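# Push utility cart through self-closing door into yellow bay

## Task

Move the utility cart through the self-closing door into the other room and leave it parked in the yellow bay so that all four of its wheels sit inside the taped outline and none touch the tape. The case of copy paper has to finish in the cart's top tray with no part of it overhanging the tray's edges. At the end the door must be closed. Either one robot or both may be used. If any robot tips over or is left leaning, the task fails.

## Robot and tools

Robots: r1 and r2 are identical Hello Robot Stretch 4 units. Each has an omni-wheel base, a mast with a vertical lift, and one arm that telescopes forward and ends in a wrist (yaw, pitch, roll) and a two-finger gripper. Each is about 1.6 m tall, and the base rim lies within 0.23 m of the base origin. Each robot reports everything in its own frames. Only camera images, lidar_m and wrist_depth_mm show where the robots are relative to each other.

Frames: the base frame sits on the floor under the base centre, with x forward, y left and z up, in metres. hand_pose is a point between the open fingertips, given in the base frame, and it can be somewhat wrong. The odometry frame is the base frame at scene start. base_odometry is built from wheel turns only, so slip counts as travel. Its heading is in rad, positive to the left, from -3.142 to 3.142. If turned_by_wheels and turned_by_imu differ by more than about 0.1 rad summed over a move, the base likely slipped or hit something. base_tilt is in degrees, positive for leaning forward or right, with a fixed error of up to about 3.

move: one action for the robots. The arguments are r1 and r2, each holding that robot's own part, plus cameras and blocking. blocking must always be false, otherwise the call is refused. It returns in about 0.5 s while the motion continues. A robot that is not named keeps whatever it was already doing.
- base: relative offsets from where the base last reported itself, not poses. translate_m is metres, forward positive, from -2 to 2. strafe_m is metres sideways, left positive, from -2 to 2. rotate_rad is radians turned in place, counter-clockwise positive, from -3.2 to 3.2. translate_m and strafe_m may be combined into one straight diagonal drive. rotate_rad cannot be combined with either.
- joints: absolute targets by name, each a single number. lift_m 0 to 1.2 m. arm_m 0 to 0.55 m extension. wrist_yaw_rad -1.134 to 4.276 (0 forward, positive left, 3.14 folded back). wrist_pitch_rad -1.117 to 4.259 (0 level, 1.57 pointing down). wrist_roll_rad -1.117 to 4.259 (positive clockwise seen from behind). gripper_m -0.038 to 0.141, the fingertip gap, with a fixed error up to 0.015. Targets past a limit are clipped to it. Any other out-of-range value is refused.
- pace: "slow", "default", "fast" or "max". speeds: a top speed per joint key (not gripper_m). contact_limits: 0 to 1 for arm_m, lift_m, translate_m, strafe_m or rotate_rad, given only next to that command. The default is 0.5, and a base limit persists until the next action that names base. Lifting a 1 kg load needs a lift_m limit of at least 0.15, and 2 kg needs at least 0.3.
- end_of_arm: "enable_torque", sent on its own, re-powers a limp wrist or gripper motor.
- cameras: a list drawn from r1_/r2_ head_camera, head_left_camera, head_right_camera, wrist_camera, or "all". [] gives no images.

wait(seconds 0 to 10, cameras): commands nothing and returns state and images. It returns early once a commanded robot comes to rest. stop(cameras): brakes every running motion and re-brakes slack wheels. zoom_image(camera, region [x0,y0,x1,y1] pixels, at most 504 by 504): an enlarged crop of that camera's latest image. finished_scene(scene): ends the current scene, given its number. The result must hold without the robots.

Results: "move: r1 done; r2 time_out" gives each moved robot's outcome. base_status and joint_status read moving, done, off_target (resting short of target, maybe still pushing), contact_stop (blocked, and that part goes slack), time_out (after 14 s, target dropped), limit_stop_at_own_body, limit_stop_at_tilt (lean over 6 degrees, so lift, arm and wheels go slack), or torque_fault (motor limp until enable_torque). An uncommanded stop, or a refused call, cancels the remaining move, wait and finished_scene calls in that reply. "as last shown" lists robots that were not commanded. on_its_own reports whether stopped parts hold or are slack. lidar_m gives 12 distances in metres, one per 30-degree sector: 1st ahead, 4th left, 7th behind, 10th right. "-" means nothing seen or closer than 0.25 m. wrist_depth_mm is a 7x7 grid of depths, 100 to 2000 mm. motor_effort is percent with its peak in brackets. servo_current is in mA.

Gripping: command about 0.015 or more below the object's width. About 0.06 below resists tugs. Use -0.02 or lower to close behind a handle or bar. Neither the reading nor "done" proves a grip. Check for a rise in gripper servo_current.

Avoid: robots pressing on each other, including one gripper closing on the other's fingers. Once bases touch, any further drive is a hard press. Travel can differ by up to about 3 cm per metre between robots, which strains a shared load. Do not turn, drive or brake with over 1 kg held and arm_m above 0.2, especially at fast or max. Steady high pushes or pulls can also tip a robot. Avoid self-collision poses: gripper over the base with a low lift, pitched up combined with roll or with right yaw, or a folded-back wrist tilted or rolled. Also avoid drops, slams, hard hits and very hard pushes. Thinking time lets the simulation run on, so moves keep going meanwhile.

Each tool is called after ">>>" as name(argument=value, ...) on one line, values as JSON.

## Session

>>> wait(seconds=0)

Scene clock: 0.00 s.
r1.base_odometry: x=+0.000 y=+0.000 heading=+0.000
r1.turned_by_wheels: +0.000
r1.turned_by_imu: +0.000
r1.base_tilt: forward=-1.6 right=+1.3
r1.lidar_m: 0.96 1.73 2.02 2.40 3.92 1.60 0.85 0.77 0.78 0.89 0.77 0.78
r1.base_status: not commanded
r1.joint_positions: lift_m=+0.124 arm_m=+0.000 wrist_yaw_rad=+3.194 wrist_pitch_rad=+0.002 wrist_roll_rad=+0.000 gripper_m=+0.056
r1.joint_status: not commanded
r1.measured_speeds: all 0
r1.motor_effort: lift_m=+19 arm_m=-4 wheel_0=-2 wheel_1=+1 wheel_2=+0
r1.servo_current: wrist_yaw_rad=59 wrist_pitch_rad=46 wrist_roll_rad=46 gripper_m=39
r1.hand_pose: x=-0.1216 y=+0.0722 z=+0.3019 quat_wxyz=(-0.026, -0.001, +0.000, +1.000) (m; r1's base frame)
r1.wrist_depth_mm: - 135 - - - - - / - 123 135 - - - - / - 121 191 - - - - / 110 136 194 - - - - / 137 - - - 1618 - - / 226 - 190 1098 188 1160 1118 / 224 163 750 798 768 768 759
r2.base_odometry: x=+0.000 y=+0.000 heading=+0.000
r2.turned_by_wheels: +0.000
r2.turned_by_imu: +0.000
r2.base_tilt: forward=-0.6 right=+0.1
r2.lidar_m: 1.29 1.32 1.58 2.33 2.36 2.78 1.41 1.41 2.77 2.39 2.42 1.48
r2.base_status: not commanded
r2.joint_positions: lift_m=+0.200 arm_m=+0.000 wrist_yaw_rad=+3.211 wrist_pitch_rad=+0.001 wrist_roll_rad=+0.000 gripper_m=+0.056
r2.joint_status: not commanded
r2.measured_speeds: all 0
r2.motor_effort: lift_m=+18 arm_m=-4 wheel_0=-1 wheel_1=+1 wheel_2=+1
r2.servo_current: wrist_yaw_rad=46 wrist_pitch_rad=39 wrist_roll_rad=52 gripper_m=52
r2.hand_pose: x=-0.1229 y=+0.0671 z=+0.3779 quat_wxyz=(-0.035, -0.001, +0.000, +0.999) (m; r2's base frame)
r2.wrist_depth_mm: - - 137 - - - - / - - 137 - - - - / - 109 138 - - - - / - 140 175 - - - - / 214 - - - - - - / 213 1281 196 1255 190 1336 1182 / 208 243 866 - - 854 878
pictures: r1_head_camera, r1_head_left_camera, r1_head_right_camera, r1_wrist_camera, r2_head_camera, r2_head_left_camera, r2_head_right_camera, r2_wrist_camera
Images, in order (width x height): r1_head_camera 420x560, r1_head_left_camera 420x672, r1_head_right_camera 420x672, r1_wrist_camera 616x392, r2_head_camera 420x560, r2_head_left_camera 420x672, r2_head_right_camera 420x672, r2_wrist_camera 616x392.

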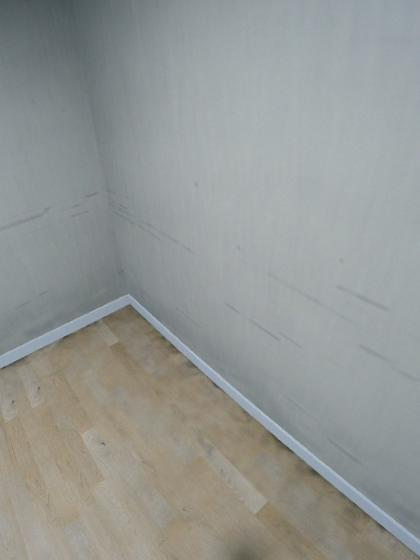

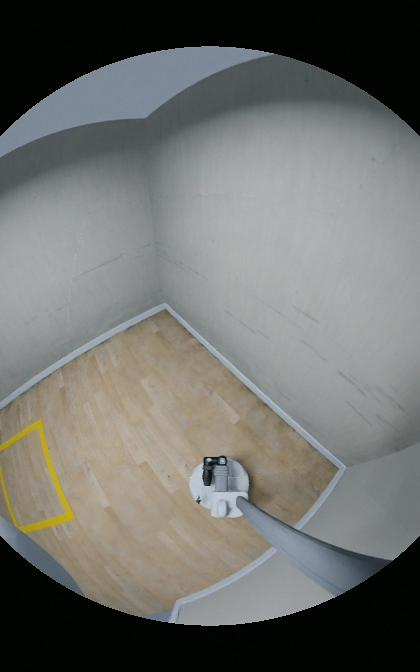

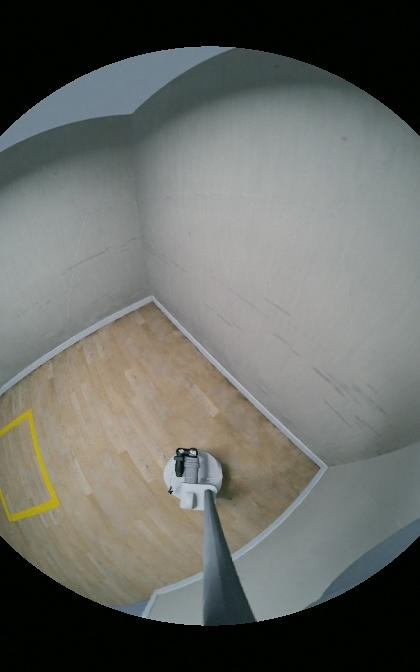

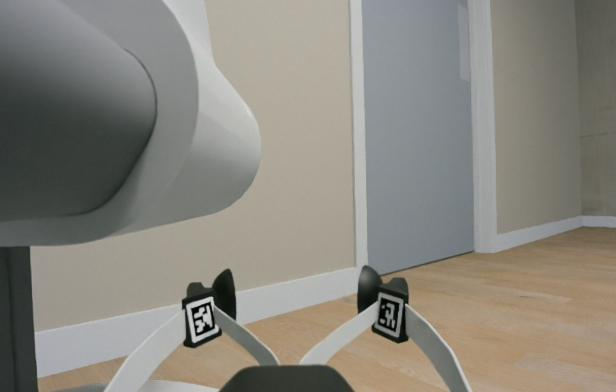

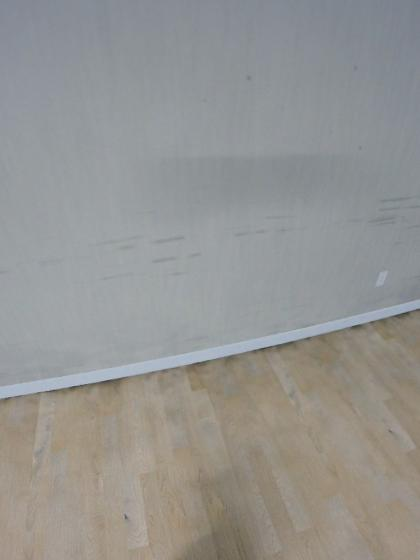

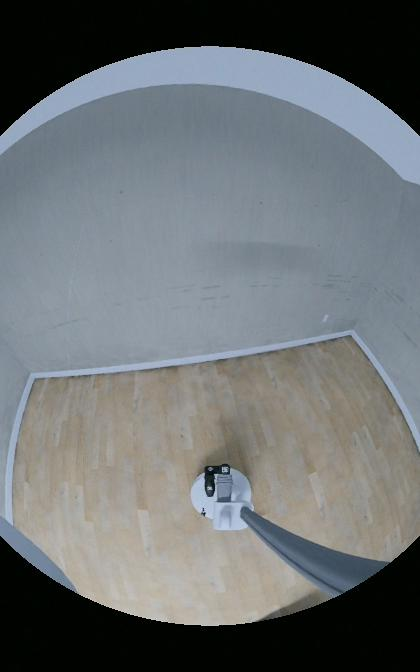

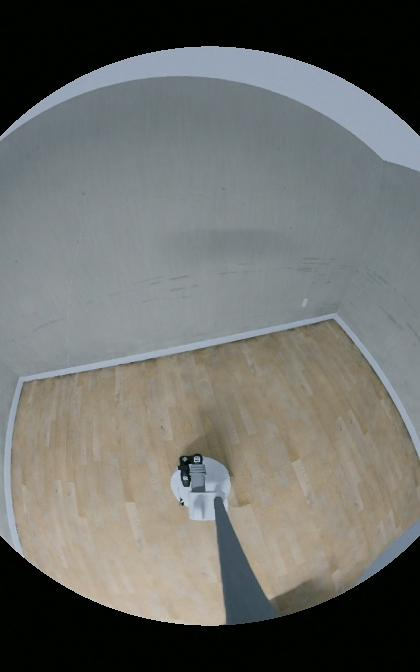

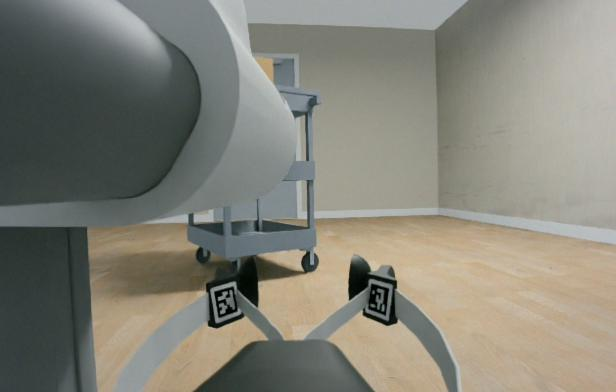

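>>> move(blocking=false, cameras=[], r1={"base":{"rotate_rad":2.5}}, r2={"base":{"rotate_rad":3.0}})

>>> wait(seconds=5, cameras=[])

>>> wait(seconds=3, cameras=["r1_head_camera","r1_head_left_camera","r2_head_camera","r2_head_left_camera","r2_head_right_camera"])

Scene clock: 10.43 s.
move: r1 moving; r2 moving
r1.base_odometry: x=+0.000 y=+0.000 heading=+0.253
r1.turned_by_wheels: +0.253
r1.turned_by_imu: +0.253
r1.base_tilt: forward=-1.6 right=+1.3
r1.lidar_m: 1.15 2.01 2.11 2.98 2.65 1.07 0.80 0.74 0.81 0.80 0.72 0.82
r1.base_status: rotate_rad moving
r1.joint_positions: lift_m=+0.124 arm_m=+0.000 wrist_yaw_rad=+3.194 wrist_pitch_rad=+0.002 wrist_roll_rad=+0.000 gripper_m=+0.056
r1.joint_status: not commanded
r1.measured_speeds: translate_m=+0.000 strafe_m=+0.000 rotate_rad=+0.974 lift_m=+0.000 arm_m=+0.000 wrist_yaw_rad=+0.000 wrist_pitch_rad=+0.000 wrist_roll_rad=+0.000
r1.motor_effort: lift_m=+19(20) arm_m=-4(4) wheel_0=-7(9) wheel_1=-6(7) wheel_2=-6(7)
r1.servo_current: wrist_yaw_rad=46(59) wrist_pitch_rad=39(52) wrist_roll_rad=33(65) gripper_m=39(46)
r1.hand_pose: x=-0.1216 y=+0.0722 z=+0.3019 quat_wxyz=(-0.026, -0.001, +0.000, +1.000) (m; r1's base frame)
r1.wrist_depth_mm: - 135 - - - - 1808 / - 123 135 - - - 1808 / - 121 192 - - - 1756 / 111 136 195 - - - 1808 / 137 - - - - - 1756 / 226 - 190 976 188 1118 1138 / 224 152 759 798 778 750 759
r2.base_odometry: x=+0.000 y=+0.000 heading=+0.252
r2.turned_by_wheels: +0.252
r2.turned_by_imu: +0.245
r2.base_tilt: forward=-0.7 right=+0.0
r2.lidar_m: 1.29 1.38 1.94 2.33 2.46 3.37 1.44 3.35 2.49 2.40 1.84 1.36
r2.base_status: rotate_rad moving
r2.joint_positions: lift_m=+0.200 arm_m=+0.000 wrist_yaw_rad=+3.211 wrist_pitch_rad=+0.001 wrist_roll_rad=+0.000 gripper_m=+0.056
r2.joint_status: not commanded
r2.measured_speeds: translate_m=+0.002 strafe_m=+0.000 rotate_rad=+0.977 lift_m=+0.000 arm_m=+0.000 wrist_yaw_rad=+0.000 wrist_pitch_rad=+0.000 wrist_roll_rad=+0.000
r2.motor_effort: lift_m=+18(18) arm_m=-4(4) wheel_0=-4(9) wheel_1=-10(10) wheel_2=-10(11)
r2.servo_current: wrist_yaw_rad=52(52) wrist_pitch_rad=46(46) wrist_roll_rad=52(65) gripper_m=46(52)
r2.hand_pose: x=-0.1229 y=+0.0671 z=+0.3779 quat_wxyz=(-0.035, -0.001, +0.000, +0.999) (m; r2's base frame)
r2.wrist_depth_mm: - - 137 - - - - / - - 137 1756 - - - / - 109 138 286 - - - / - 140 176 - - - - / 214 - - - - - - / 213 1281 196 1308 190 1336 1182 / 208 242 878 - - 854 878
pictures: none
No camera images: "cameras" was empty.

Scene clock: 12.47 s.
earlier move: r1 done; r2 moving
r1.base_odometry: x=+0.000 y=+0.000 heading=+2.500
r1.turned_by_wheels: +2.247
r1.turned_by_imu: +2.259
r1.base_tilt: forward=-1.6 right=+1.3
r1.lidar_m: 2.04 0.94 0.74 0.75 0.85 0.78 0.76 0.87 1.41 2.03 2.26 3.60
r1.base_status: done
r1.joint_positions: lift_m=+0.124 arm_m=+0.000 wrist_yaw_rad=+3.194 wrist_pitch_rad=+0.002 wrist_roll_rad=+0.000 gripper_m=+0.056
r1.joint_status: not commanded
r1.measured_speeds: all 0
r1.motor_effort: lift_m=+20(20) arm_m=-4(4) wheel_0=-3(10) wheel_1=+0(9) wheel_2=+0(8)
r1.servo_current: wrist_yaw_rad=52(65) wrist_pitch_rad=33(52) wrist_roll_rad=39(65) gripper_m=39(52)
r1.hand_pose: x=-0.1216 y=+0.0722 z=+0.3019 quat_wxyz=(-0.026, -0.001, +0.000, +1.000) (m; r1's base frame)
r1.wrist_depth_mm: - 135 - - - - - / - 124 135 - - - - / - 121 192 - - - - / 111 136 194 - - - - / 137 - - - - - - / 226 - 190 - 187 - - / 759 759 750 143 732 683 750
r2.base_odometry: x=+0.000 y=+0.000 heading=+2.999
r2.turned_by_wheels: +2.747
r2.turned_by_imu: +2.674
r2.base_tilt: forward=-0.7 right=+0.1
r2.lidar_m: 1.54 1.38 3.06 2.42 2.41 1.65 1.32 1.30 1.46 2.19 2.34 2.56
r2.base_status: rotate_rad moving
r2.joint_positions: lift_m=+0.200 arm_m=+0.000 wrist_yaw_rad=+3.211 wrist_pitch_rad=+0.001 wrist_roll_rad=+0.000 gripper_m=+0.056
r2.joint_status: not commanded
r2.measured_speeds: all 0
r2.motor_effort: lift_m=+18(18) arm_m=-4(4) wheel_0=-4(10) wheel_1=-3(10) wheel_2=-5(13)
r2.servo_current: wrist_yaw_rad=46(52) wrist_pitch_rad=46(46) wrist_roll_rad=46(65) gripper_m=52(52)
r2.hand_pose: x=-0.1228 y=+0.0671 z=+0.3779 quat_wxyz=(-0.035, -0.001, +0.000, +0.999) (m; r2's base frame)
r2.wrist_depth_mm: - - 137 - - - - / - 107 137 - - - - / - 113 138 235 - - - / - 140 165 - - - - / 216 - - - - - 1808 / 213 1205 193 1138 190 1336 1205 / 211 243 878 - - 854 854
wait: 2.03 of 5 s (r1 has come to rest)
pictures: none
No camera images: "cameras" was empty.

Scene clock: 12.73 s.
earlier move: r2 done
r1.base_odometry: x=+0.000 y=+0.000 heading=+2.500
r1.turned_by_wheels: +0.000
r1.turned_by_imu: +0.000
r1.base_tilt: forward=-1.6 right=+1.3
r1.lidar_m: 2.06 0.94 0.76 0.74 0.85 0.78 0.75 0.86 1.42 2.03 2.25 3.62
r1.base_status: done
r1.joint_positions: lift_m=+0.124 arm_m=+0.000 wrist_yaw_rad=+3.194 wrist_pitch_rad=+0.002 wrist_roll_rad=+0.000 gripper_m=+0.056
r1.joint_status: not commanded
r1.measured_speeds: all 0
r1.motor_effort: lift_m=+20(20) arm_m=-4(4) wheel_0=-2(10) wheel_1=+0(9) wheel_2=+0(8)
r1.servo_current: wrist_yaw_rad=52(65) wrist_pitch_rad=33(52) wrist_roll_rad=33(65) gripper_m=46(52)
r1.hand_pose: x=-0.1216 y=+0.0722 z=+0.3019 quat_wxyz=(-0.026, -0.001, +0.000, +1.000) (m; r1's base frame)
r1.wrist_depth_mm: - 135 - - - - - / - 123 135 - - - - / - 121 191 - - - - / 111 135 194 - - - - / 137 - - - - - - / 226 - 190 - 187 - - / 741 759 750 143 732 691 750
r2.base_odometry: x=+0.000 y=+0.000 heading=+2.999
r2.turned_by_wheels: +0.000
r2.turned_by_imu: +0.000
r2.base_tilt: forward=-0.6 right=+0.0
r2.lidar_m: 1.54 1.37 3.05 2.43 2.40 1.69 1.35 1.30 1.44 2.19 2.34 2.56
r2.base_status: done
r2.joint_positions: lift_m=+0.200 arm_m=+0.000 wrist_yaw_rad=+3.211 wrist_pitch_rad=+0.001 wrist_roll_rad=+0.000 gripper_m=+0.056
r2.joint_status: not commanded
r2.measured_speeds: all 0
r2.motor_effort: lift_m=+18(18) arm_m=-4(4) wheel_0=-3(10) wheel_1=-2(10) wheel_2=-5(13)
r2.servo_current: wrist_yaw_rad=52(52) wrist_pitch_rad=46(46) wrist_roll_rad=39(65) gripper_m=46(52)
r2.hand_pose: x=-0.1228 y=+0.0671 z=+0.3779 quat_wxyz=(-0.035, -0.001, +0.000, +0.999) (m; r2's base frame)
r2.wrist_depth_mm: - - 137 - - - - / - 107 137 - - - - / - 113 139 235 - - - / - 140 165 - - - - / 216 - - - - - 1863 / 213 1182 193 1182 190 1308 1182 / 211 244 878 - - 854 878
wait: 0.27 of 3 s (r2 has come to rest)
pictures: r1_head_camera, r1_head_left_camera, r2_head_camera, r2_head_left_camera, r2_head_right_camera
Images, in order (width x height): r1_head_camera 420x560, r1_head_left_camera 420x672, r2_head_camera 420x560, r2_head_left_camera 420x672, r2_head_right_camera 420x672.

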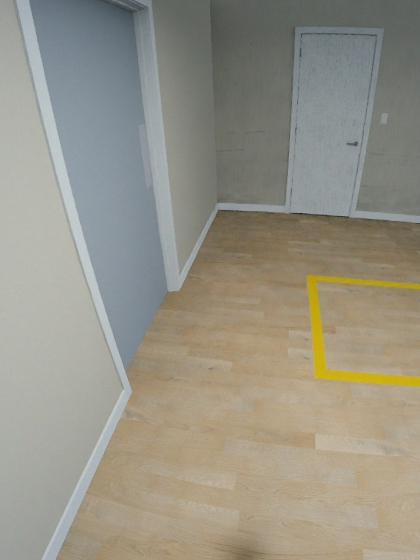

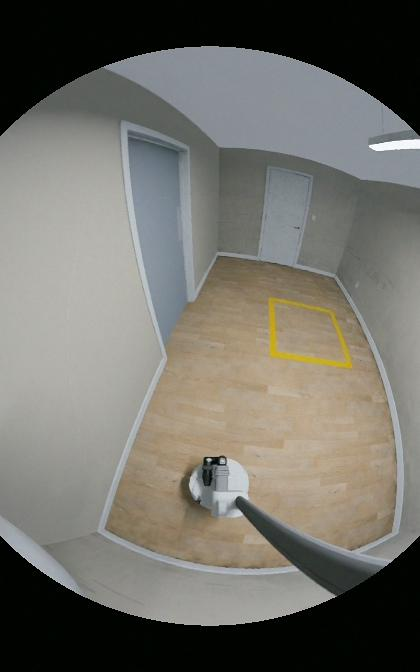

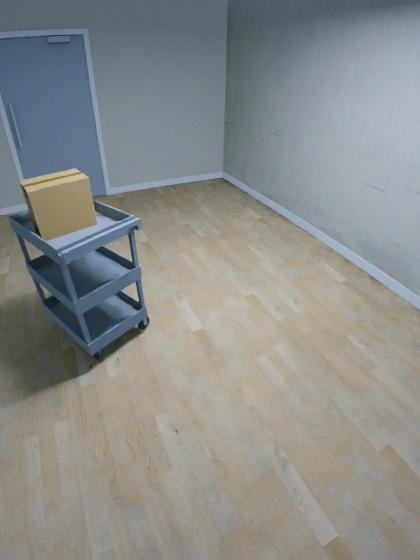

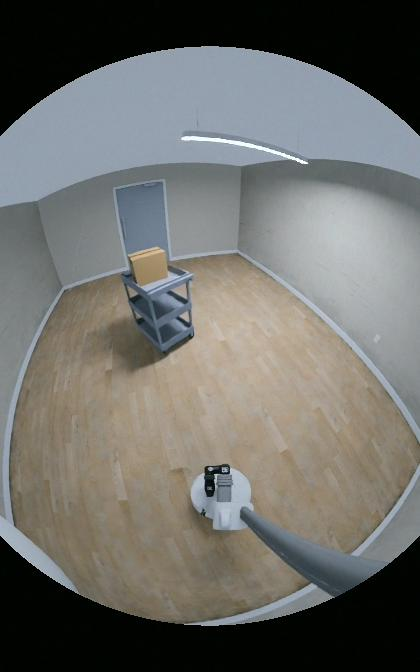

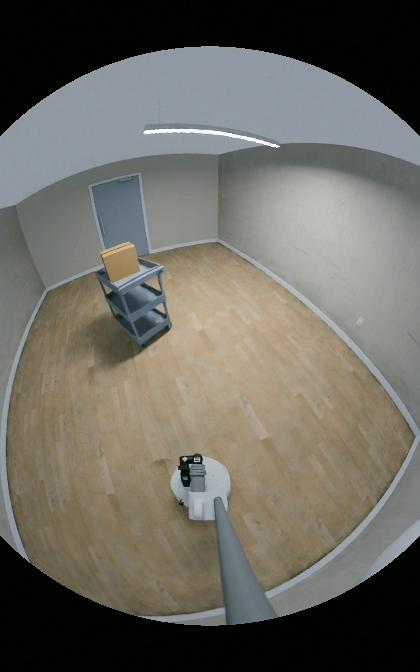

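>>> zoom_image(camera="r2_head_camera", region=[0, 140, 200, 380])

>>> zoom_image(camera="r1_head_camera", region=[0, 0, 420, 500])

Scaled by 2.100 from the camera's 420x560 image, which has a finer 1200x1600 frame.

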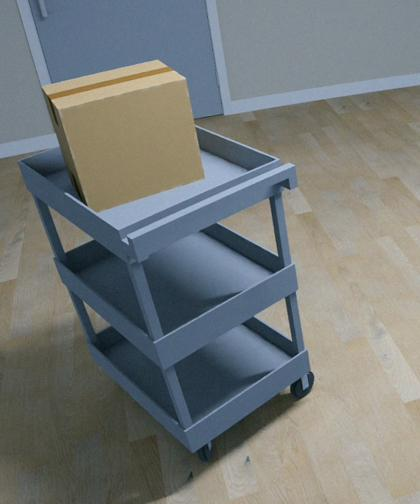

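Scaled by 1.008 from the camera's 420x560 image, which has a finer 600x800 frame.

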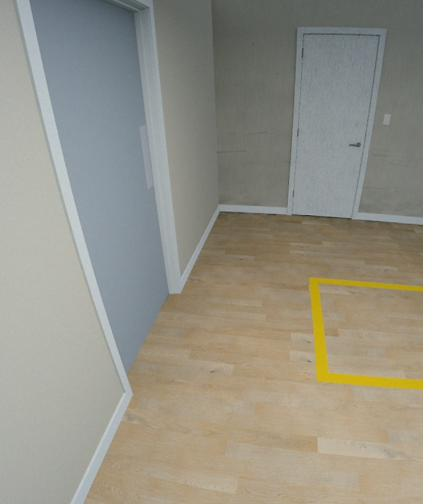

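>>> move(blocking=false, cameras=[], r1={"base":{"translate_m":1.78,"strafe_m":-0.42}}, r2={"base":{"translate_m":0.45,"strafe_m":-0.5},"joints":{"lift_m":0.687,"wrist_yaw_rad":0.0,"wrist_roll_rad":1.57,"wrist_pitch_rad":0.0,"gripper_m":0.1}})

>>> wait(seconds=6, cameras=[])

>>> wait(seconds=5, cameras=["r1_head_camera","r1_head_left_camera","r2_head_camera"])

Scene clock: 75.57 s.
move: r1 moving; r2 moving
r1.base_odometry: x=-0.021 y=+0.025 heading=+2.500
r1.turned_by_wheels: +0.000
r1.turned_by_imu: +0.000
r1.base_tilt: forward=-1.6 right=+1.3
r1.lidar_m: 2.01 0.96 0.75 0.76 0.86 0.82 0.80 0.92 1.49 2.04 2.26 3.54
r1.base_status: translate_m moving; strafe_m moving
r1.joint_positions: lift_m=+0.124 arm_m=+0.000 wrist_yaw_rad=+3.194 wrist_pitch_rad=+0.002 wrist_roll_rad=+0.000 gripper_m=+0.056
r1.joint_status: not commanded
r1.measured_speeds: translate_m=+0.123 strafe_m=-0.028 rotate_rad=+0.004 lift_m=+0.000 arm_m=+0.000 wrist_yaw_rad=+0.000 wrist_pitch_rad=+0.000 wrist_roll_rad=+0.000
r1.motor_effort: lift_m=+19(20) arm_m=-4(4) wheel_0=+6(10) wheel_1=+4(6) wheel_2=-8(9)
r1.servo_current: wrist_yaw_rad=72(72) wrist_pitch_rad=39(46) wrist_roll_rad=39(52) gripper_m=46(46)
r1.hand_pose: x=-0.1216 y=+0.0722 z=+0.3019 quat_wxyz=(-0.026, -0.001, +0.000, +1.000) (m; r1's base frame)
r1.wrist_depth_mm: - 135 - - - - - / - 123 135 - - - - / - 121 191 - - - - / 110 136 194 - - - - / 137 - - - - - - / 226 - 191 - 187 - - / 759 759 750 788 741 741 750
r2.base_odometry: x=-0.018 y=+0.027 heading=+2.999
r2.turned_by_wheels: -0.001
r2.turned_by_imu: +0.000
r2.base_tilt: forward=-0.7 right=+0.1
r2.lidar_m: 1.54 1.41 3.10 2.44 2.39 1.70 1.34 1.30 1.44 2.21 2.31 2.50
r2.base_status: translate_m moving; strafe_m moving
r2.joint_positions: lift_m=+0.238 arm_m=+0.000 wrist_yaw_rad=+2.650 wrist_pitch_rad=+0.001 wrist_roll_rad=+0.588 gripper_m=+0.075
r2.joint_status: lift_m moving; wrist_yaw_rad moving; wrist_pitch_rad moving; wrist_roll_rad moving; gripper_m moving
r2.measured_speeds: translate_m=+0.083 strafe_m=-0.094 rotate_rad=-0.003 lift_m=+0.146 arm_m=+0.000 wrist_yaw_rad=-1.734 wrist_pitch_rad=+0.000 wrist_roll_rad=+1.820
r2.motor_effort: lift_m=+23(24) arm_m=-4(4) wheel_0=+10(13) wheel_1=-7(7) wheel_2=-11(11)
r2.servo_current: wrist_yaw_rad=91(130) wrist_pitch_rad=78(78) wrist_roll_rad=85(91) gripper_m=91(98)
r2.hand_pose: x=-0.0420 y=+0.2132 z=+0.4157 quat_wxyz=(+0.233, +0.070, +0.281, +0.928) (m; r2's base frame)
r2.wrist_depth_mm: - - - - - - - / - - - - - - - / - - - - - - 1756 / - - - - - 1708 1205 / 258 - - - 1661 1138 878 / 247 - 190 1576 189 842 707 / - 127 - - 820 668 585
pictures: none
No camera images: "cameras" was empty.

Scene clock: 78.77 s.
earlier move: r1 moving; r2 done
r1.base_odometry: x=-0.601 y=+0.717 heading=+2.500
r1.turned_by_wheels: +0.000
r1.turned_by_imu: -0.001
r1.base_tilt: forward=-1.6 right=+1.3
r1.lidar_m: 1.97 1.11 0.81 0.81 0.92 1.45 1.69 1.92 1.99 1.97 2.17 2.99
r1.base_status: translate_m moving; strafe_m moving
r1.joint_positions: lift_m=+0.124 arm_m=+0.000 wrist_yaw_rad=+3.194 wrist_pitch_rad=+0.002 wrist_roll_rad=+0.000 gripper_m=+0.056
r1.joint_status: not commanded
r1.measured_speeds: translate_m=+0.292 strafe_m=-0.068 rotate_rad=-0.002 lift_m=+0.000 arm_m=+0.000 wrist_yaw_rad=+0.000 wrist_pitch_rad=+0.000 wrist_roll_rad=+0.000
r1.motor_effort: lift_m=+19(20) arm_m=-4(4) wheel_0=+6(10) wheel_1=-1(6) wheel_2=-5(10)
r1.servo_current: wrist_yaw_rad=72(78) wrist_pitch_rad=33(52) wrist_roll_rad=39(72) gripper_m=46(52)
r1.hand_pose: x=-0.1216 y=+0.0722 z=+0.3019 quat_wxyz=(-0.026, -0.001, +0.000, +1.000) (m; r1's base frame)
r1.wrist_depth_mm: - 135 - - - - - / - 123 135 - - - - / - 121 191 - - - - / 111 136 196 - - - - / 216 - - - - - - / 1025 1182 193 1182 188 1138 1118 / 741 750 759 788 778 768 759
r2.base_odometry: x=-0.374 y=+0.559 heading=+2.999
r2.turned_by_wheels: +0.000
r2.turned_by_imu: +0.001
r2.base_tilt: forward=-0.7 right=+0.0
r2.lidar_m: 2.83 1.35 1.31 3.06 3.00 1.98 1.56 1.53 1.70 1.73 1.71 1.88
r2.base_status: done
r2.joint_positions: lift_m=+0.687 arm_m=+0.000 wrist_yaw_rad=+0.003 wrist_pitch_rad=+0.001 wrist_roll_rad=+1.568 gripper_m=+0.100
r2.joint_status: all done
r2.measured_speeds: all 0
r2.motor_effort: lift_m=+21(25) arm_m=-4(4) wheel_0=+2(13) wheel_1=-5(9) wheel_2=-4(11)
r2.servo_current: wrist_yaw_rad=46(130) wrist_pitch_rad=46(78) wrist_roll_rad=46(104) gripper_m=52(98)
r2.hand_pose: x=+0.4596 y=-0.0866 z=+0.8646 quat_wxyz=(+0.708, +0.706, +0.001, +0.001) (m; r2's base frame)
r2.wrist_depth_mm: - - - - - 1661 1182 / - - - - - 1708 1205 / - - - - - 1708 1229 / - - - - - 1708 1205 / - - - - - 1756 1205 / - - 193 - 194 1537 1182 / - - - - - 1863 1182
wait: 3.20 of 6 s (r2 has come to rest)
pictures: none
No camera images: "cameras" was empty.

Scene clock: 82.63 s.
earlier move: r1 done
r1.base_odometry: x=-1.175 y=+1.402 heading=+2.500
r1.turned_by_wheels: +0.000
r1.turned_by_imu: +0.000
r1.base_tilt: forward=-1.6 right=+1.3
r1.lidar_m: 2.07 1.09 0.89 0.94 1.04 1.54 2.58 2.38 1.94 1.93 2.14 2.12
r1.base_status: done
r1.joint_positions: lift_m=+0.124 arm_m=+0.000 wrist_yaw_rad=+3.194 wrist_pitch_rad=+0.002 wrist_roll_rad=+0.000 gripper_m=+0.056
r1.joint_status: not commanded
r1.measured_speeds: all 0
r1.motor_effort: lift_m=+20(20) arm_m=-4(4) wheel_0=+2(10) wheel_1=+1(6) wheel_2=+2(10)
r1.servo_current: wrist_yaw_rad=59(78) wrist_pitch_rad=39(52) wrist_roll_rad=59(72) gripper_m=46(52)
r1.hand_pose: x=-0.1216 y=+0.0722 z=+0.3019 quat_wxyz=(-0.026, -0.001, +0.000, +1.000) (m; r1's base frame)
r1.wrist_depth_mm: - 135 - - - - - / - 123 146 - - - - / - 121 192 - - - - / 111 136 207 - - - - / 216 - - - - - 1576 / 991 1229 193 1182 187 1138 1098 / 750 750 750 798 778 750 759
r2.base_odometry: x=-0.374 y=+0.559 heading=+2.999
r2.turned_by_wheels: +0.000
r2.turned_by_imu: +0.001
r2.base_tilt: forward=-0.7 right=+0.1
r2.lidar_m: 2.86 1.34 1.34 3.04 3.00 1.96 1.55 1.51 1.67 1.73 1.71 1.85
r2.base_status: done
r2.joint_positions: lift_m=+0.687 arm_m=+0.000 wrist_yaw_rad=+0.003 wrist_pitch_rad=+0.001 wrist_roll_rad=+1.568 gripper_m=+0.100
r2.joint_status: all done
r2.measured_speeds: all 0
r2.motor_effort: lift_m=+21(25) arm_m=-4(4) wheel_0=+3(13) wheel_1=-5(9) wheel_2=-4(11)
r2.servo_current: wrist_yaw_rad=46(130) wrist_pitch_rad=39(78) wrist_roll_rad=52(104) gripper_m=46(98)
r2.hand_pose: x=+0.4596 y=-0.0866 z=+0.8646 quat_wxyz=(+0.708, +0.706, +0.001, +0.001) (m; r2's base frame)
r2.wrist_depth_mm: - - - - - 1708 1182 / - - - - - 1708 1182 / - - - - - 1756 1205 / - - - - - 1808 1205 / - - - - - 1708 1205 / - - 193 - 194 1499 1182 / - - - - - 1863 1182
wait: 3.87 of 5 s (r1 has come to rest)
pictures: r1_head_camera, r1_head_left_camera, r2_head_camera
Images, in order (width x height): r1_head_camera 420x560, r1_head_left_camera 420x672, r2_head_camera 420x560.

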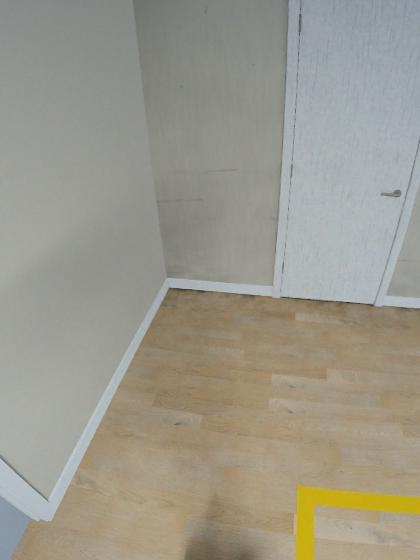

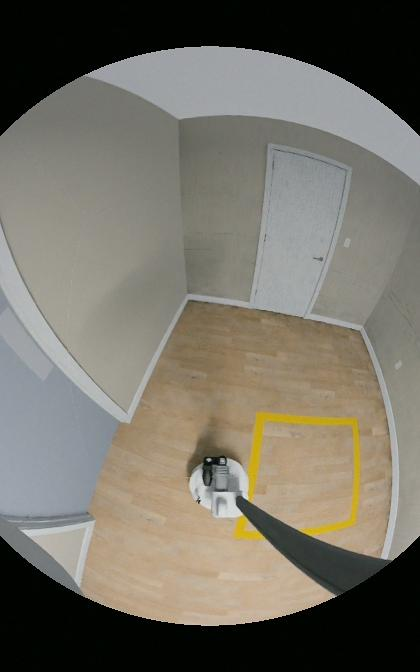

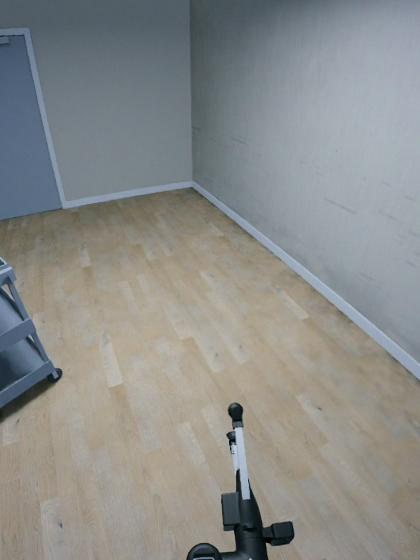

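>>> move(blocking=false, cameras=[], r1={"base":{"rotate_rad":1.35}}, r2={"base":{"rotate_rad":0.8}})

>>> wait(seconds=3, cameras=[])

>>> wait(seconds=3, cameras=["r1_head_camera","r1_head_left_camera","r2_head_camera"])

>>> zoom_image(camera="r2_head_camera", region=[0, 140, 420, 500])

Scene clock: 97.23 s.
move: r1 moving; r2 moving
r1.base_odometry: x=-1.175 y=+1.402 heading=+2.752
r1.turned_by_wheels: +0.252
r1.turned_by_imu: +0.253
r1.base_tilt: forward=-1.6 right=+1.2
r1.lidar_m: 1.40 0.92 0.88 0.96 1.12 2.51 2.64 2.09 1.94 1.97 2.25 2.09
r1.base_status: rotate_rad moving
r1.joint_positions: lift_m=+0.124 arm_m=+0.000 wrist_yaw_rad=+3.194 wrist_pitch_rad=+0.002 wrist_roll_rad=+0.000 gripper_m=+0.056
r1.joint_status: not commanded
r1.measured_speeds: translate_m=+0.000 strafe_m=-0.002 rotate_rad=+0.980 lift_m=+0.000 arm_m=+0.000 wrist_yaw_rad=+0.000 wrist_pitch_rad=+0.000 wrist_roll_rad=+0.000
r1.motor_effort: lift_m=+20(20) arm_m=-4(4) wheel_0=-9(9) wheel_1=-6(8) wheel_2=-7(7)
r1.servo_current: wrist_yaw_rad=33(59) wrist_pitch_rad=46(52) wrist_roll_rad=46(59) gripper_m=39(46)
r1.hand_pose: x=-0.1216 y=+0.0722 z=+0.3019 quat_wxyz=(-0.026, -0.001, +0.000, +1.000) (m; r1's base frame)
r1.wrist_depth_mm: - 135 - - - - - / - 123 146 - - - - / - 121 192 - - - - / 111 136 206 - - - - / 216 - - - - - - / 1008 1205 193 1182 188 1138 1098 / 224 750 759 778 778 759 750
r2.base_odometry: x=-0.374 y=+0.559 heading=-3.032
r2.turned_by_wheels: +0.253
r2.turned_by_imu: +0.246
r2.base_tilt: forward=-0.6 right=+0.0
r2.lidar_m: 4.26 1.33 3.30 3.01 2.57 1.70 1.53 1.55 1.88 1.71 1.72 2.17
r2.base_status: rotate_rad moving
r2.joint_positions: lift_m=+0.687 arm_m=+0.000 wrist_yaw_rad=+0.003 wrist_pitch_rad=+0.001 wrist_roll_rad=+1.568 gripper_m=+0.100
r2.joint_status: not commanded
r2.measured_speeds: translate_m=+0.001 strafe_m=-0.002 rotate_rad=+0.972 lift_m=+0.000 arm_m=+0.000 wrist_yaw_rad=+0.000 wrist_pitch_rad=+0.000 wrist_roll_rad=+0.000
r2.motor_effort: lift_m=+21(21) arm_m=-4(4) wheel_0=-6(9) wheel_1=-10(10) wheel_2=-11(11)
r2.servo_current: wrist_yaw_rad=39(59) wrist_pitch_rad=39(46) wrist_roll_rad=52(59) gripper_m=52(52)
r2.hand_pose: x=+0.4596 y=-0.0867 z=+0.8646 quat_wxyz=(+0.708, +0.706, +0.001, +0.001) (m; r2's base frame)
r2.wrist_depth_mm: - - - - - 1708 1182 / - - - - - 1756 1182 / - - - - - 1708 1205 / - - - - - 1756 1205 / - - - - - 1756 1205 / - - 193 - 194 1499 1205 / - - - - - 1921 1205
pictures: none
No camera images: "cameras" was empty.

Scene clock: 98.30 s.
earlier move: r1 moving; r2 done
r1.base_odometry: x=-1.175 y=+1.402 heading=-2.439
r1.turned_by_wheels: +1.092
r1.turned_by_imu: +1.098
r1.base_tilt: forward=-1.6 right=+1.2
r1.lidar_m: 0.91 0.97 1.17 2.59 2.64 2.05 1.89 1.96 2.27 2.10 1.31 0.91
r1.base_status: rotate_rad moving
r1.joint_positions: lift_m=+0.124 arm_m=+0.000 wrist_yaw_rad=+3.194 wrist_pitch_rad=+0.002 wrist_roll_rad=+0.000 gripper_m=+0.056
r1.joint_status: not commanded
r1.measured_speeds: translate_m=+0.000 strafe_m=+0.001 rotate_rad=+0.182 lift_m=+0.000 arm_m=+0.000 wrist_yaw_rad=+0.000 wrist_pitch_rad=+0.000 wrist_roll_rad=+0.000
r1.motor_effort: lift_m=+19(20) arm_m=-4(4) wheel_0=-2(11) wheel_1=-1(8) wheel_2=-1(8)
r1.servo_current: wrist_yaw_rad=59(65) wrist_pitch_rad=46(52) wrist_roll_rad=39(65) gripper_m=39(46)
r1.hand_pose: x=-0.1216 y=+0.0722 z=+0.3019 quat_wxyz=(-0.026, -0.001, +0.000, +1.000) (m; r1's base frame)
r1.wrist_depth_mm: - 135 - - - - - / - 123 146 - - - - / - 121 192 - - - - / 110 135 206 - - - - / 137 - - - - - - / 1025 1229 194 1182 187 1138 1118 / 750 750 759 788 778 723 750
r2.base_odometry: x=-0.374 y=+0.559 heading=-2.485
r2.turned_by_wheels: +0.547
r2.turned_by_imu: +0.533
r2.base_tilt: forward=-0.6 right=+0.0
r2.lidar_m: 1.35 3.29 3.02 2.53 1.66 1.53 1.57 1.86 1.70 1.74 2.21 4.25
r2.base_status: done
r2.joint_positions: lift_m=+0.687 arm_m=+0.000 wrist_yaw_rad=+0.003 wrist_pitch_rad=+0.001 wrist_roll_rad=+1.568 gripper_m=+0.100
r2.joint_status: not commanded
r2.measured_speeds: all 0
r2.motor_effort: lift_m=+21(21) arm_m=-4(4) wheel_0=-1(11) wheel_1=-2(11) wheel_2=-5(12)
r2.servo_current: wrist_yaw_rad=39(59) wrist_pitch_rad=39(46) wrist_roll_rad=46(59) gripper_m=52(52)
r2.hand_pose: x=+0.4596 y=-0.0867 z=+0.8646 quat_wxyz=(+0.708, +0.706, +0.001, +0.001) (m; r2's base frame)
r2.wrist_depth_mm: - - - - - 1661 1160 / - - - - - 1756 1182 / - - - - - 1708 1205 / - - - 1397 - 1661 1182 / - - - 1397 1661 1661 1205 / - - 193 - 193 1499 1205 / - - - - - 1863 1205
wait: 1.07 of 3 s (r2 has come to rest)
pictures: none
No camera images: "cameras" was empty.

Scene clock: 98.67 s.
earlier move: r1 done
r1.base_odometry: x=-1.175 y=+1.402 heading=-2.433
r1.turned_by_wheels: +0.005
r1.turned_by_imu: +0.005
r1.base_tilt: forward=-1.6 right=+1.3
r1.lidar_m: 0.93 0.97 1.14 2.58 2.67 2.02 1.92 1.98 2.27 2.10 1.31 0.91
r1.base_status: done
r1.joint_positions: lift_m=+0.124 arm_m=+0.000 wrist_yaw_rad=+3.194 wrist_pitch_rad=+0.002 wrist_roll_rad=+0.000 gripper_m=+0.056
r1.joint_status: not commanded
r1.measured_speeds: all 0
r1.motor_effort: lift_m=+19(20) arm_m=-4(4) wheel_0=-1(11) wheel_1=-2(8) wheel_2=+0(8)
r1.servo_current: wrist_yaw_rad=59(65) wrist_pitch_rad=39(52) wrist_roll_rad=46(65) gripper_m=39(46)
r1.hand_pose: x=-0.1216 y=+0.0722 z=+0.3019 quat_wxyz=(-0.026, -0.001, +0.000, +1.000) (m; r1's base frame)
r1.wrist_depth_mm: - 135 - - - - - / - 123 146 - - - - / - 121 191 - - - - / 110 136 206 - - - - / 216 - - - - - - / 1008 1229 194 1205 187 1160 1118 / 750 759 759 798 778 715 741
r2.base_odometry: x=-0.374 y=+0.559 heading=-2.485
r2.turned_by_wheels: +0.000
r2.turned_by_imu: +0.000
r2.base_tilt: forward=-0.7 right=+0.1
r2.lidar_m: 1.33 3.27 3.01 2.50 1.66 1.53 1.57 1.84 1.71 1.73 2.22 4.27
r2.base_status: done
r2.joint_positions: lift_m=+0.687 arm_m=+0.000 wrist_yaw_rad=+0.003 wrist_pitch_rad=+0.001 wrist_roll_rad=+1.568 gripper_m=+0.100
r2.joint_status: not commanded
r2.measured_speeds: all 0
r2.motor_effort: lift_m=+21(21) arm_m=-4(4) wheel_0=-2(11) wheel_1=-2(11) wheel_2=-5(12)
r2.servo_current: wrist_yaw_rad=46(59) wrist_pitch_rad=46(46) wrist_roll_rad=46(59) gripper_m=52(52)
r2.hand_pose: x=+0.4596 y=-0.0867 z=+0.8646 quat_wxyz=(+0.708, +0.706, +0.001, +0.001) (m; r2's base frame)
r2.wrist_depth_mm: - - - - - 1708 1182 / - - - - - 1661 1182 / - - - - - 1708 1229 / - - - 1366 - 1661 1205 / - - - 1397 1661 1708 1182 / - - 193 - 194 1537 1229 / - - - - - 1863 1182
wait: 0.37 of 3 s (r1 has come to rest)
pictures: r1_head_camera, r1_head_left_camera, r2_head_camera
Images, in order (width x height): r1_head_camera 420x560, r1_head_left_camera 420x672, r2_head_camera 420x560.

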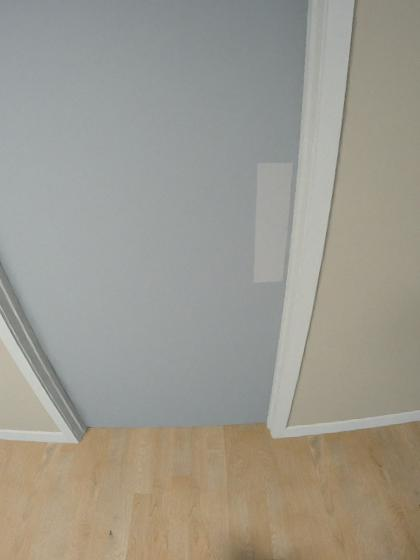

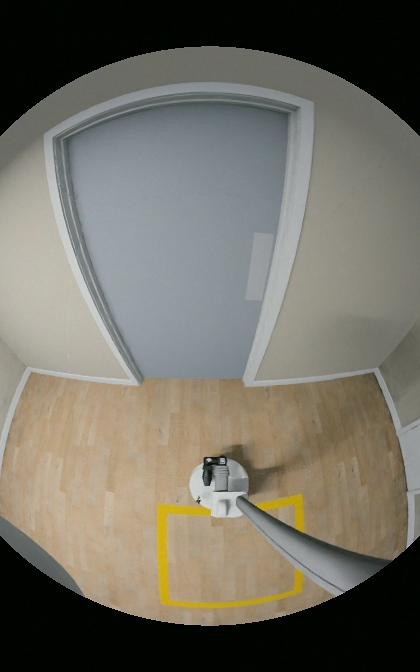

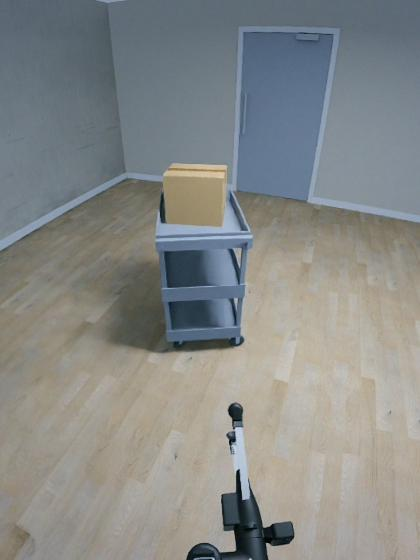

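Scaled by 1.200 from the camera's 420x560 image, which has a finer 1200x1600 frame.

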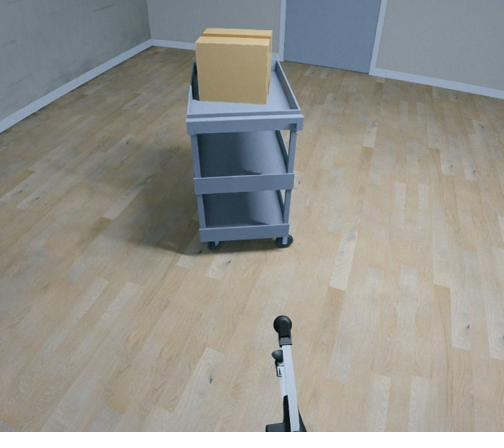

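>>> move(blocking=false, cameras=[], r1={"base":{"strafe_m":-0.1,"translate_m":0.35},"pace":"slow","contact_limits":{"translate_m":0.9}}, r2={"base":{"rotate_rad":-0.1},"joints":{"arm_m":0.06}})

>>> wait(seconds=2, cameras=[])

>>> move(blocking=false, cameras=[], r2={"base":{"translate_m":0.4,"strafe_m":0.08}})

>>> wait(seconds=3, cameras=[])

>>> wait(seconds=3, cameras=["r1_head_camera","r1_head_left_camera","r2_head_camera","r2_wrist_camera"])

Scene clock: 124.87 s.
move: r1 moving; r2 moving
r1.base_odometry: x=-1.186 y=+1.396 heading=-2.433
r1.turned_by_wheels: +0.000
r1.turned_by_imu: +0.000
r1.base_tilt: forward=-1.6 right=+1.3
r1.lidar_m: 0.89 0.96 1.13 2.57 2.66 2.05 1.93 1.99 2.22 2.11 1.28 0.89
r1.base_status: translate_m moving; strafe_m moving
r1.joint_positions: lift_m=+0.124 arm_m=+0.000 wrist_yaw_rad=+3.194 wrist_pitch_rad=+0.002 wrist_roll_rad=+0.000 gripper_m=+0.056
r1.joint_status: not commanded
r1.measured_speeds: translate_m=+0.049 strafe_m=-0.014 rotate_rad=+0.003 lift_m=+0.000 arm_m=+0.000 wrist_yaw_rad=+0.000 wrist_pitch_rad=+0.000 wrist_roll_rad=+0.000
r1.motor_effort: lift_m=+19(20) arm_m=-4(4) wheel_0=+4(8) wheel_1=+3(3) wheel_2=-6(7)
r1.servo_current: wrist_yaw_rad=59(65) wrist_pitch_rad=39(52) wrist_roll_rad=52(59) gripper_m=46(52)
r1.contact_limits: translate_m 0.9
r1.hand_pose: x=-0.1216 y=+0.0722 z=+0.3019 quat_wxyz=(-0.026, -0.001, +0.000, +1.000) (m; r1's base frame)
r1.wrist_depth_mm: - 135 - - - - - / - 123 146 - - - - / - 121 191 - - - - / 111 135 207 - - - - / 216 - - - - - - / 1025 1182 193 1182 187 1138 1118 / 759 750 750 778 768 715 759
r2.base_odometry: x=-0.374 y=+0.559 heading=-2.584
r2.turned_by_wheels: -0.099
r2.turned_by_imu: -0.096
r2.base_tilt: forward=-0.6 right=+0.0
r2.lidar_m: 1.33 3.45 3.02 2.90 1.74 1.52 1.55 1.86 1.72 1.71 2.06 3.75
r2.base_status: rotate_rad moving
r2.joint_positions: lift_m=+0.687 arm_m=+0.045 wrist_yaw_rad=+0.002 wrist_pitch_rad=+0.001 wrist_roll_rad=+1.568 gripper_m=+0.100
r2.joint_status: arm_m moving
r2.measured_speeds: translate_m=+0.000 strafe_m=+0.000 rotate_rad=+0.000 lift_m=+0.000 arm_m=+0.115 wrist_yaw_rad=+0.000 wrist_pitch_rad=+0.000 wrist_roll_rad=+0.000
r2.motor_effort: lift_m=+21(21) arm_m=+9(11) wheel_0=+3(9) wheel_1=+5(7) wheel_2=+4(8)
r2.servo_current: wrist_yaw_rad=52(52) wrist_pitch_rad=46(46) wrist_roll_rad=39(59) gripper_m=52(59)
r2.hand_pose: x=+0.5046 y=-0.0867 z=+0.8646 quat_wxyz=(+0.708, +0.706, +0.001, +0.000) (m; r2's base frame)
r2.wrist_depth_mm: - - - - - 1756 1182 / - - - - - 1708 1182 / - - - - - 1708 1205 / - - - - - 1661 1182 / - - - 1366 1138 - 1138 / - - 193 1138 187 - 1138 / - - - - - 1863 1205
pictures: none
No camera images: "cameras" was empty.

Scene clock: 125.43 s.
earlier move: r1 moving; r2 done
r1.base_odometry: x=-1.228 y=+1.377 heading=-2.433
r1.turned_by_wheels: +0.000
r1.turned_by_imu: +0.000
r1.base_tilt: forward=-1.6 right=+1.3
r1.lidar_m: 0.86 0.91 1.11 2.61 2.67 2.07 1.95 2.06 2.22 2.07 1.23 0.85
r1.base_status: translate_m moving; strafe_m moving
r1.joint_positions: lift_m=+0.124 arm_m=+0.000 wrist_yaw_rad=+3.194 wrist_pitch_rad=+0.002 wrist_roll_rad=+0.000 gripper_m=+0.056
r1.joint_status: not commanded
r1.measured_speeds: translate_m=+0.097 strafe_m=-0.026 rotate_rad=+0.002 lift_m=+0.000 arm_m=+0.000 wrist_yaw_rad=+0.000 wrist_pitch_rad=+0.000 wrist_roll_rad=+0.000
r1.motor_effort: lift_m=+19(20) arm_m=-4(4) wheel_0=+6(8) wheel_1=+1(5) wheel_2=-5(7)
r1.servo_current: wrist_yaw_rad=13(65) wrist_pitch_rad=39(52) wrist_roll_rad=33(59) gripper_m=46(52)
r1.contact_limits: translate_m 0.9
r1.hand_pose: x=-0.1216 y=+0.0722 z=+0.3019 quat_wxyz=(-0.026, -0.001, +0.000, +1.000) (m; r1's base frame)
r1.wrist_depth_mm: - 135 - - - - - / - 124 146 - - - - / - 121 191 - - - - / 111 136 206 - - - - / 215 - - - - - - / 1008 1182 192 1182 187 1138 1118 / 741 759 750 798 778 723 768
r2.base_odometry: x=-0.374 y=+0.559 heading=-2.584
r2.turned_by_wheels: +0.000
r2.turned_by_imu: +0.000
r2.base_tilt: forward=-0.7 right=+0.1
r2.lidar_m: 1.34 3.45 3.00 2.90 1.75 1.53 1.53 1.83 1.72 1.70 2.03 3.73
r2.base_status: done
r2.joint_positions: lift_m=+0.687 arm_m=+0.060 wrist_yaw_rad=+0.002 wrist_pitch_rad=+0.001 wrist_roll_rad=+1.568 gripper_m=+0.100
r2.joint_status: all done
r2.measured_speeds: all 0
r2.motor_effort: lift_m=+21(21) arm_m=+8(12) wheel_0=+3(9) wheel_1=+4(7) wheel_2=+3(8)
r2.servo_current: wrist_yaw_rad=46(59) wrist_pitch_rad=39(52) wrist_roll_rad=33(59) gripper_m=52(59)
r2.hand_pose: x=+0.5193 y=-0.0867 z=+0.8646 quat_wxyz=(+0.708, +0.706, +0.001, +0.000) (m; r2's base frame)
r2.wrist_depth_mm: - - - - - 1708 1182 / - - - - - 1756 1182 / - - - - - 1756 1182 / - - - - - 1708 1138 / - - - 1308 1618 1708 1138 / - - 193 1118 187 - 1118 / - - - - - 1863 1182
wait: 0.57 of 2 s (r2 has come to rest)
pictures: none
No camera images: "cameras" was empty.

Scene clock: 125.93 s.
earlier move: r1 moving
move: r2 moving
r1.base_odometry: x=-1.274 y=+1.356 heading=-2.433
r1.turned_by_wheels: +0.000
r1.turned_by_imu: +0.000
r1.base_tilt: forward=-1.6 right=+1.3
r1.lidar_m: 0.79 0.84 1.08 2.52 2.68 2.14 2.00 2.08 2.18 2.09 1.17 0.77
r1.base_status: translate_m moving; strafe_m moving
r1.joint_positions: lift_m=+0.124 arm_m=+0.000 wrist_yaw_rad=+3.194 wrist_pitch_rad=+0.002 wrist_roll_rad=+0.000 gripper_m=+0.056
r1.joint_status: not commanded
r1.measured_speeds: translate_m=+0.095 strafe_m=-0.027 rotate_rad=+0.002 lift_m=+0.000 arm_m=+0.000 wrist_yaw_rad=+0.000 wrist_pitch_rad=+0.000 wrist_roll_rad=+0.000
r1.motor_effort: lift_m=+19(20) arm_m=-4(4) wheel_0=+4(7) wheel_1=+1(6) wheel_2=-4(5)
r1.servo_current: wrist_yaw_rad=46(72) wrist_pitch_rad=46(46) wrist_roll_rad=46(59) gripper_m=39(46)
r1.contact_limits: translate_m 0.9
r1.hand_pose: x=-0.1216 y=+0.0722 z=+0.3019 quat_wxyz=(-0.026, -0.001, +0.000, +1.000) (m; r1's base frame)
r1.wrist_depth_mm: - 135 - - - - - / - 123 146 - - - - / - 121 192 - - - - / 110 135 206 - - - - / 217 - - - - - - / 1008 1182 192 1160 187 1138 1118 / 759 759 741 798 778 732 750
r2.base_odometry: x=-0.397 y=+0.537 heading=-2.584
r2.turned_by_wheels: +0.000
r2.turned_by_imu: +0.000
r2.base_tilt: forward=-0.7 right=+0.1
r2.lidar_m: 1.30 3.42 2.97 2.96 1.81 1.57 1.58 1.89 1.71 1.73 2.07 3.77
r2.base_status: translate_m moving; strafe_m moving
r2.joint_positions: lift_m=+0.687 arm_m=+0.060 wrist_yaw_rad=+0.002 wrist_pitch_rad=+0.001 wrist_roll_rad=+1.568 gripper_m=+0.100
r2.joint_status: not commanded
r2.measured_speeds: translate_m=+0.122 strafe_m=+0.025 rotate_rad=-0.003 lift_m=+0.000 arm_m=+0.000 wrist_yaw_rad=+0.000 wrist_pitch_rad=+0.000 wrist_roll_rad=+0.000
r2.motor_effort: lift_m=+21(21) arm_m=+7(8) wheel_0=+8(8) wheel_1=+7(10) wheel_2=-12(12)
r2.servo_current: wrist_yaw_rad=33(59) wrist_pitch_rad=46(46) wrist_roll_rad=52(52) gripper_m=52(52)
r2.hand_pose: x=+0.5193 y=-0.0867 z=+0.8646 quat_wxyz=(+0.708, +0.706, +0.001, +0.000) (m; r2's base frame)
r2.wrist_depth_mm: - - - - - 1756 1182 / - - - - - 1708 1205 / - - - - - 1756 1182 / - - - - - 1661 1118 / - - - 1308 1499 - 1138 / - - 193 1078 193 - 1098 / - - - - - 1863 1205
pictures: none
No camera images: "cameras" was empty.

Scene clock: 128.27 s.
earlier move: r1 moving; r2 done
r1.base_odometry: x=-1.482 y=+1.260 heading=-2.433
r1.turned_by_wheels: +0.000
r1.turned_by_imu: -0.001
r1.base_tilt: forward=-1.6 right=+1.3
r1.lidar_m: 0.55 0.62 0.85 1.83 2.77 2.37 2.21 2.33 2.13 2.02 0.85 0.57
r1.base_status: translate_m moving; strafe_m moving
r1.joint_positions: lift_m=+0.124 arm_m=+0.000 wrist_yaw_rad=+3.194 wrist_pitch_rad=+0.002 wrist_roll_rad=+0.000 gripper_m=+0.056
r1.joint_status: not commanded
r1.measured_speeds: translate_m=+0.072 strafe_m=-0.022 rotate_rad=+0.000 lift_m=+0.000 arm_m=+0.000 wrist_yaw_rad=+0.000 wrist_pitch_rad=+0.000 wrist_roll_rad=+0.000
r1.motor_effort: lift_m=+20(20) arm_m=-4(4) wheel_0=+2(8) wheel_1=+0(6) wheel_2=-3(6)
r1.servo_current: wrist_yaw_rad=39(72) wrist_pitch_rad=33(52) wrist_roll_rad=46(78) gripper_m=39(46)
r1.contact_limits: translate_m 0.9
r1.hand_pose: x=-0.1216 y=+0.0722 z=+0.3019 quat_wxyz=(-0.026, -0.001, +0.000, +1.000) (m; r1's base frame)
r1.wrist_depth_mm: - 135 - - - - - / - 123 146 - - - - / - 121 191 - - - - / 110 136 206 - - - - / 216 - - - - - - / 1008 1182 195 1182 187 1205 1098 / 750 750 750 788 778 715 798
r2.base_odometry: x=-0.671 y=+0.279 heading=-2.584
r2.turned_by_wheels: +0.000
r2.turned_by_imu: +0.001
r2.base_tilt: forward=-0.7 right=+0.1
r2.lidar_m: 0.91 3.24 2.83 2.84 2.15 1.89 1.91 2.19 1.90 1.91 2.30 3.92
r2.base_status: done
r2.joint_positions: lift_m=+0.687 arm_m=+0.060 wrist_yaw_rad=+0.002 wrist_pitch_rad=+0.001 wrist_roll_rad=+1.568 gripper_m=+0.100
r2.joint_status: not commanded
r2.measured_speeds: all 0
r2.motor_effort: lift_m=+21(21) arm_m=+7(8) wheel_0=+2(10) wheel_1=+3(11) wheel_2=-2(14)
r2.servo_current: wrist_yaw_rad=46(65) wrist_pitch_rad=46(46) wrist_roll_rad=52(59) gripper_m=46(59)
r2.hand_pose: x=+0.5193 y=-0.0867 z=+0.8646 quat_wxyz=(+0.708, +0.706, +0.001, +0.000) (m; r2's base frame)
r2.wrist_depth_mm: - - - - - 1708 1160 / - - - - - 1708 1182 / - - - - - 1576 1205 / - - - 931 - 741 - / - - 931 931 - 732 - / - - 193 715 193 715 - / - - - - - - -
wait: 2.33 of 3 s (r2 has come to rest)
pictures: none
No camera images: "cameras" was empty.

Scene clock: 129.27 s.
earlier move: r1 done
r1.base_odometry: x=-1.505 y=+1.250 heading=-2.433
r1.turned_by_wheels: +0.000
r1.turned_by_imu: +0.000
r1.base_tilt: forward=-1.6 right=+1.3
r1.lidar_m: 0.53 0.62 0.84 1.72 2.79 2.37 2.26 2.33 2.15 2.00 0.79 0.53
r1.base_status: done
r1.joint_positions: lift_m=+0.124 arm_m=+0.000 wrist_yaw_rad=+3.194 wrist_pitch_rad=+0.002 wrist_roll_rad=+0.000 gripper_m=+0.056
r1.joint_status: not commanded
r1.measured_speeds: all 0
r1.motor_effort: lift_m=+20(20) arm_m=-4(4) wheel_0=+4(8) wheel_1=+3(6) wheel_2=-2(6)
r1.servo_current: wrist_yaw_rad=46(72) wrist_pitch_rad=46(52) wrist_roll_rad=52(78) gripper_m=33(46)
r1.contact_limits: translate_m 0.9
r1.hand_pose: x=-0.1216 y=+0.0722 z=+0.3019 quat_wxyz=(-0.026, -0.001, +0.000, +1.000) (m; r1's base frame)
r1.wrist_depth_mm: - 135 - - - - - / - 123 146 - - - - / - 121 191 - - - - / 111 135 207 - - - - / 216 - - - - - - / 1008 1205 193 1160 188 1229 1118 / 750 750 741 809 788 715 798
r2.base_odometry: x=-0.671 y=+0.279 heading=-2.584
r2.turned_by_wheels: +0.000
r2.turned_by_imu: +0.000
r2.base_tilt: forward=-0.6 right=+0.0
r2.lidar_m: 0.92 3.22 2.80 2.84 2.16 1.89 1.88 2.16 1.88 1.91 2.26 3.91
r2.base_status: done
r2.joint_positions: lift_m=+0.687 arm_m=+0.060 wrist_yaw_rad=+0.002 wrist_pitch_rad=+0.001 wrist_roll_rad=+1.568 gripper_m=+0.100
r2.joint_status: not commanded
r2.measured_speeds: all 0
r2.motor_effort: lift_m=+21(21) arm_m=+7(8) wheel_0=+3(10) wheel_1=+3(11) wheel_2=-2(14)
r2.servo_current: wrist_yaw_rad=46(65) wrist_pitch_rad=39(46) wrist_roll_rad=46(59) gripper_m=52(59)
r2.hand_pose: x=+0.5193 y=-0.0867 z=+0.8646 quat_wxyz=(+0.708, +0.706, +0.001, +0.000) (m; r2's base frame)
r2.wrist_depth_mm: - - - - - 1708 1160 / - - - - - 1756 1205 / - - - - - 1618 1205 / - - - 931 - 732 - / - - 931 931 - 715 - / - - 193 723 194 715 - / - - - - - - -
wait: 1.00 of 3 s (r1 has come to rest)
pictures: r1_head_camera, r1_head_left_camera, r2_head_camera, r2_wrist_camera
Images, in order (width x height): r1_head_camera 420x560, r1_head_left_camera 420x672, r2_head_camera 420x560, r2_wrist_camera 616x392.

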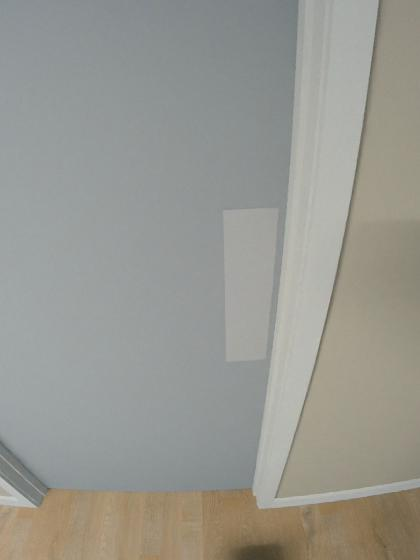

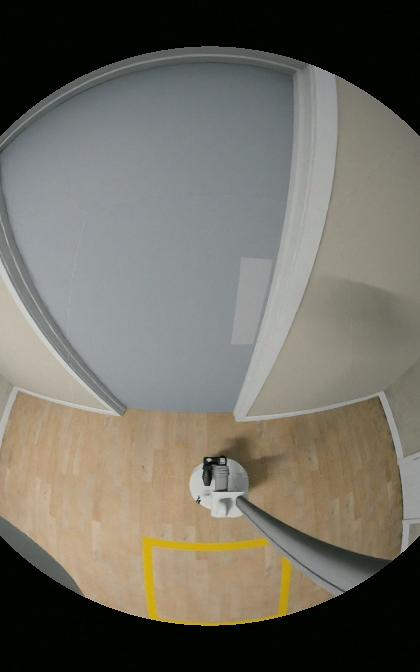

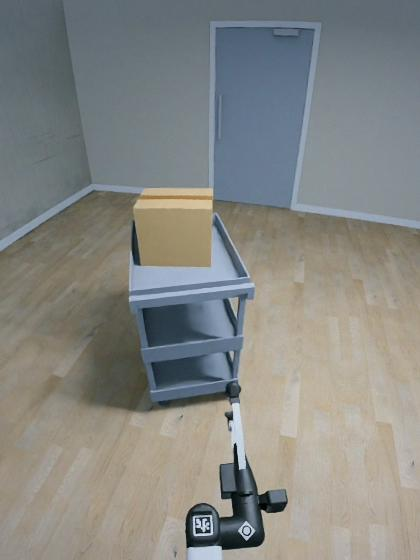

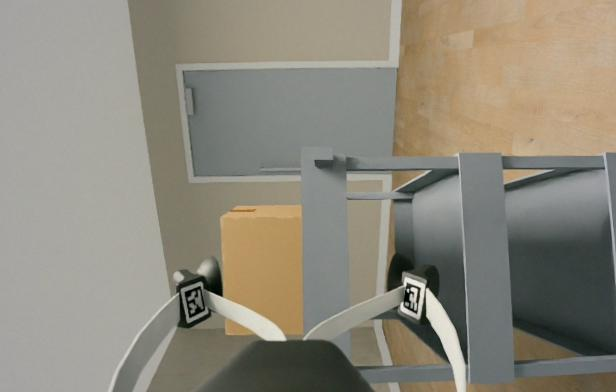

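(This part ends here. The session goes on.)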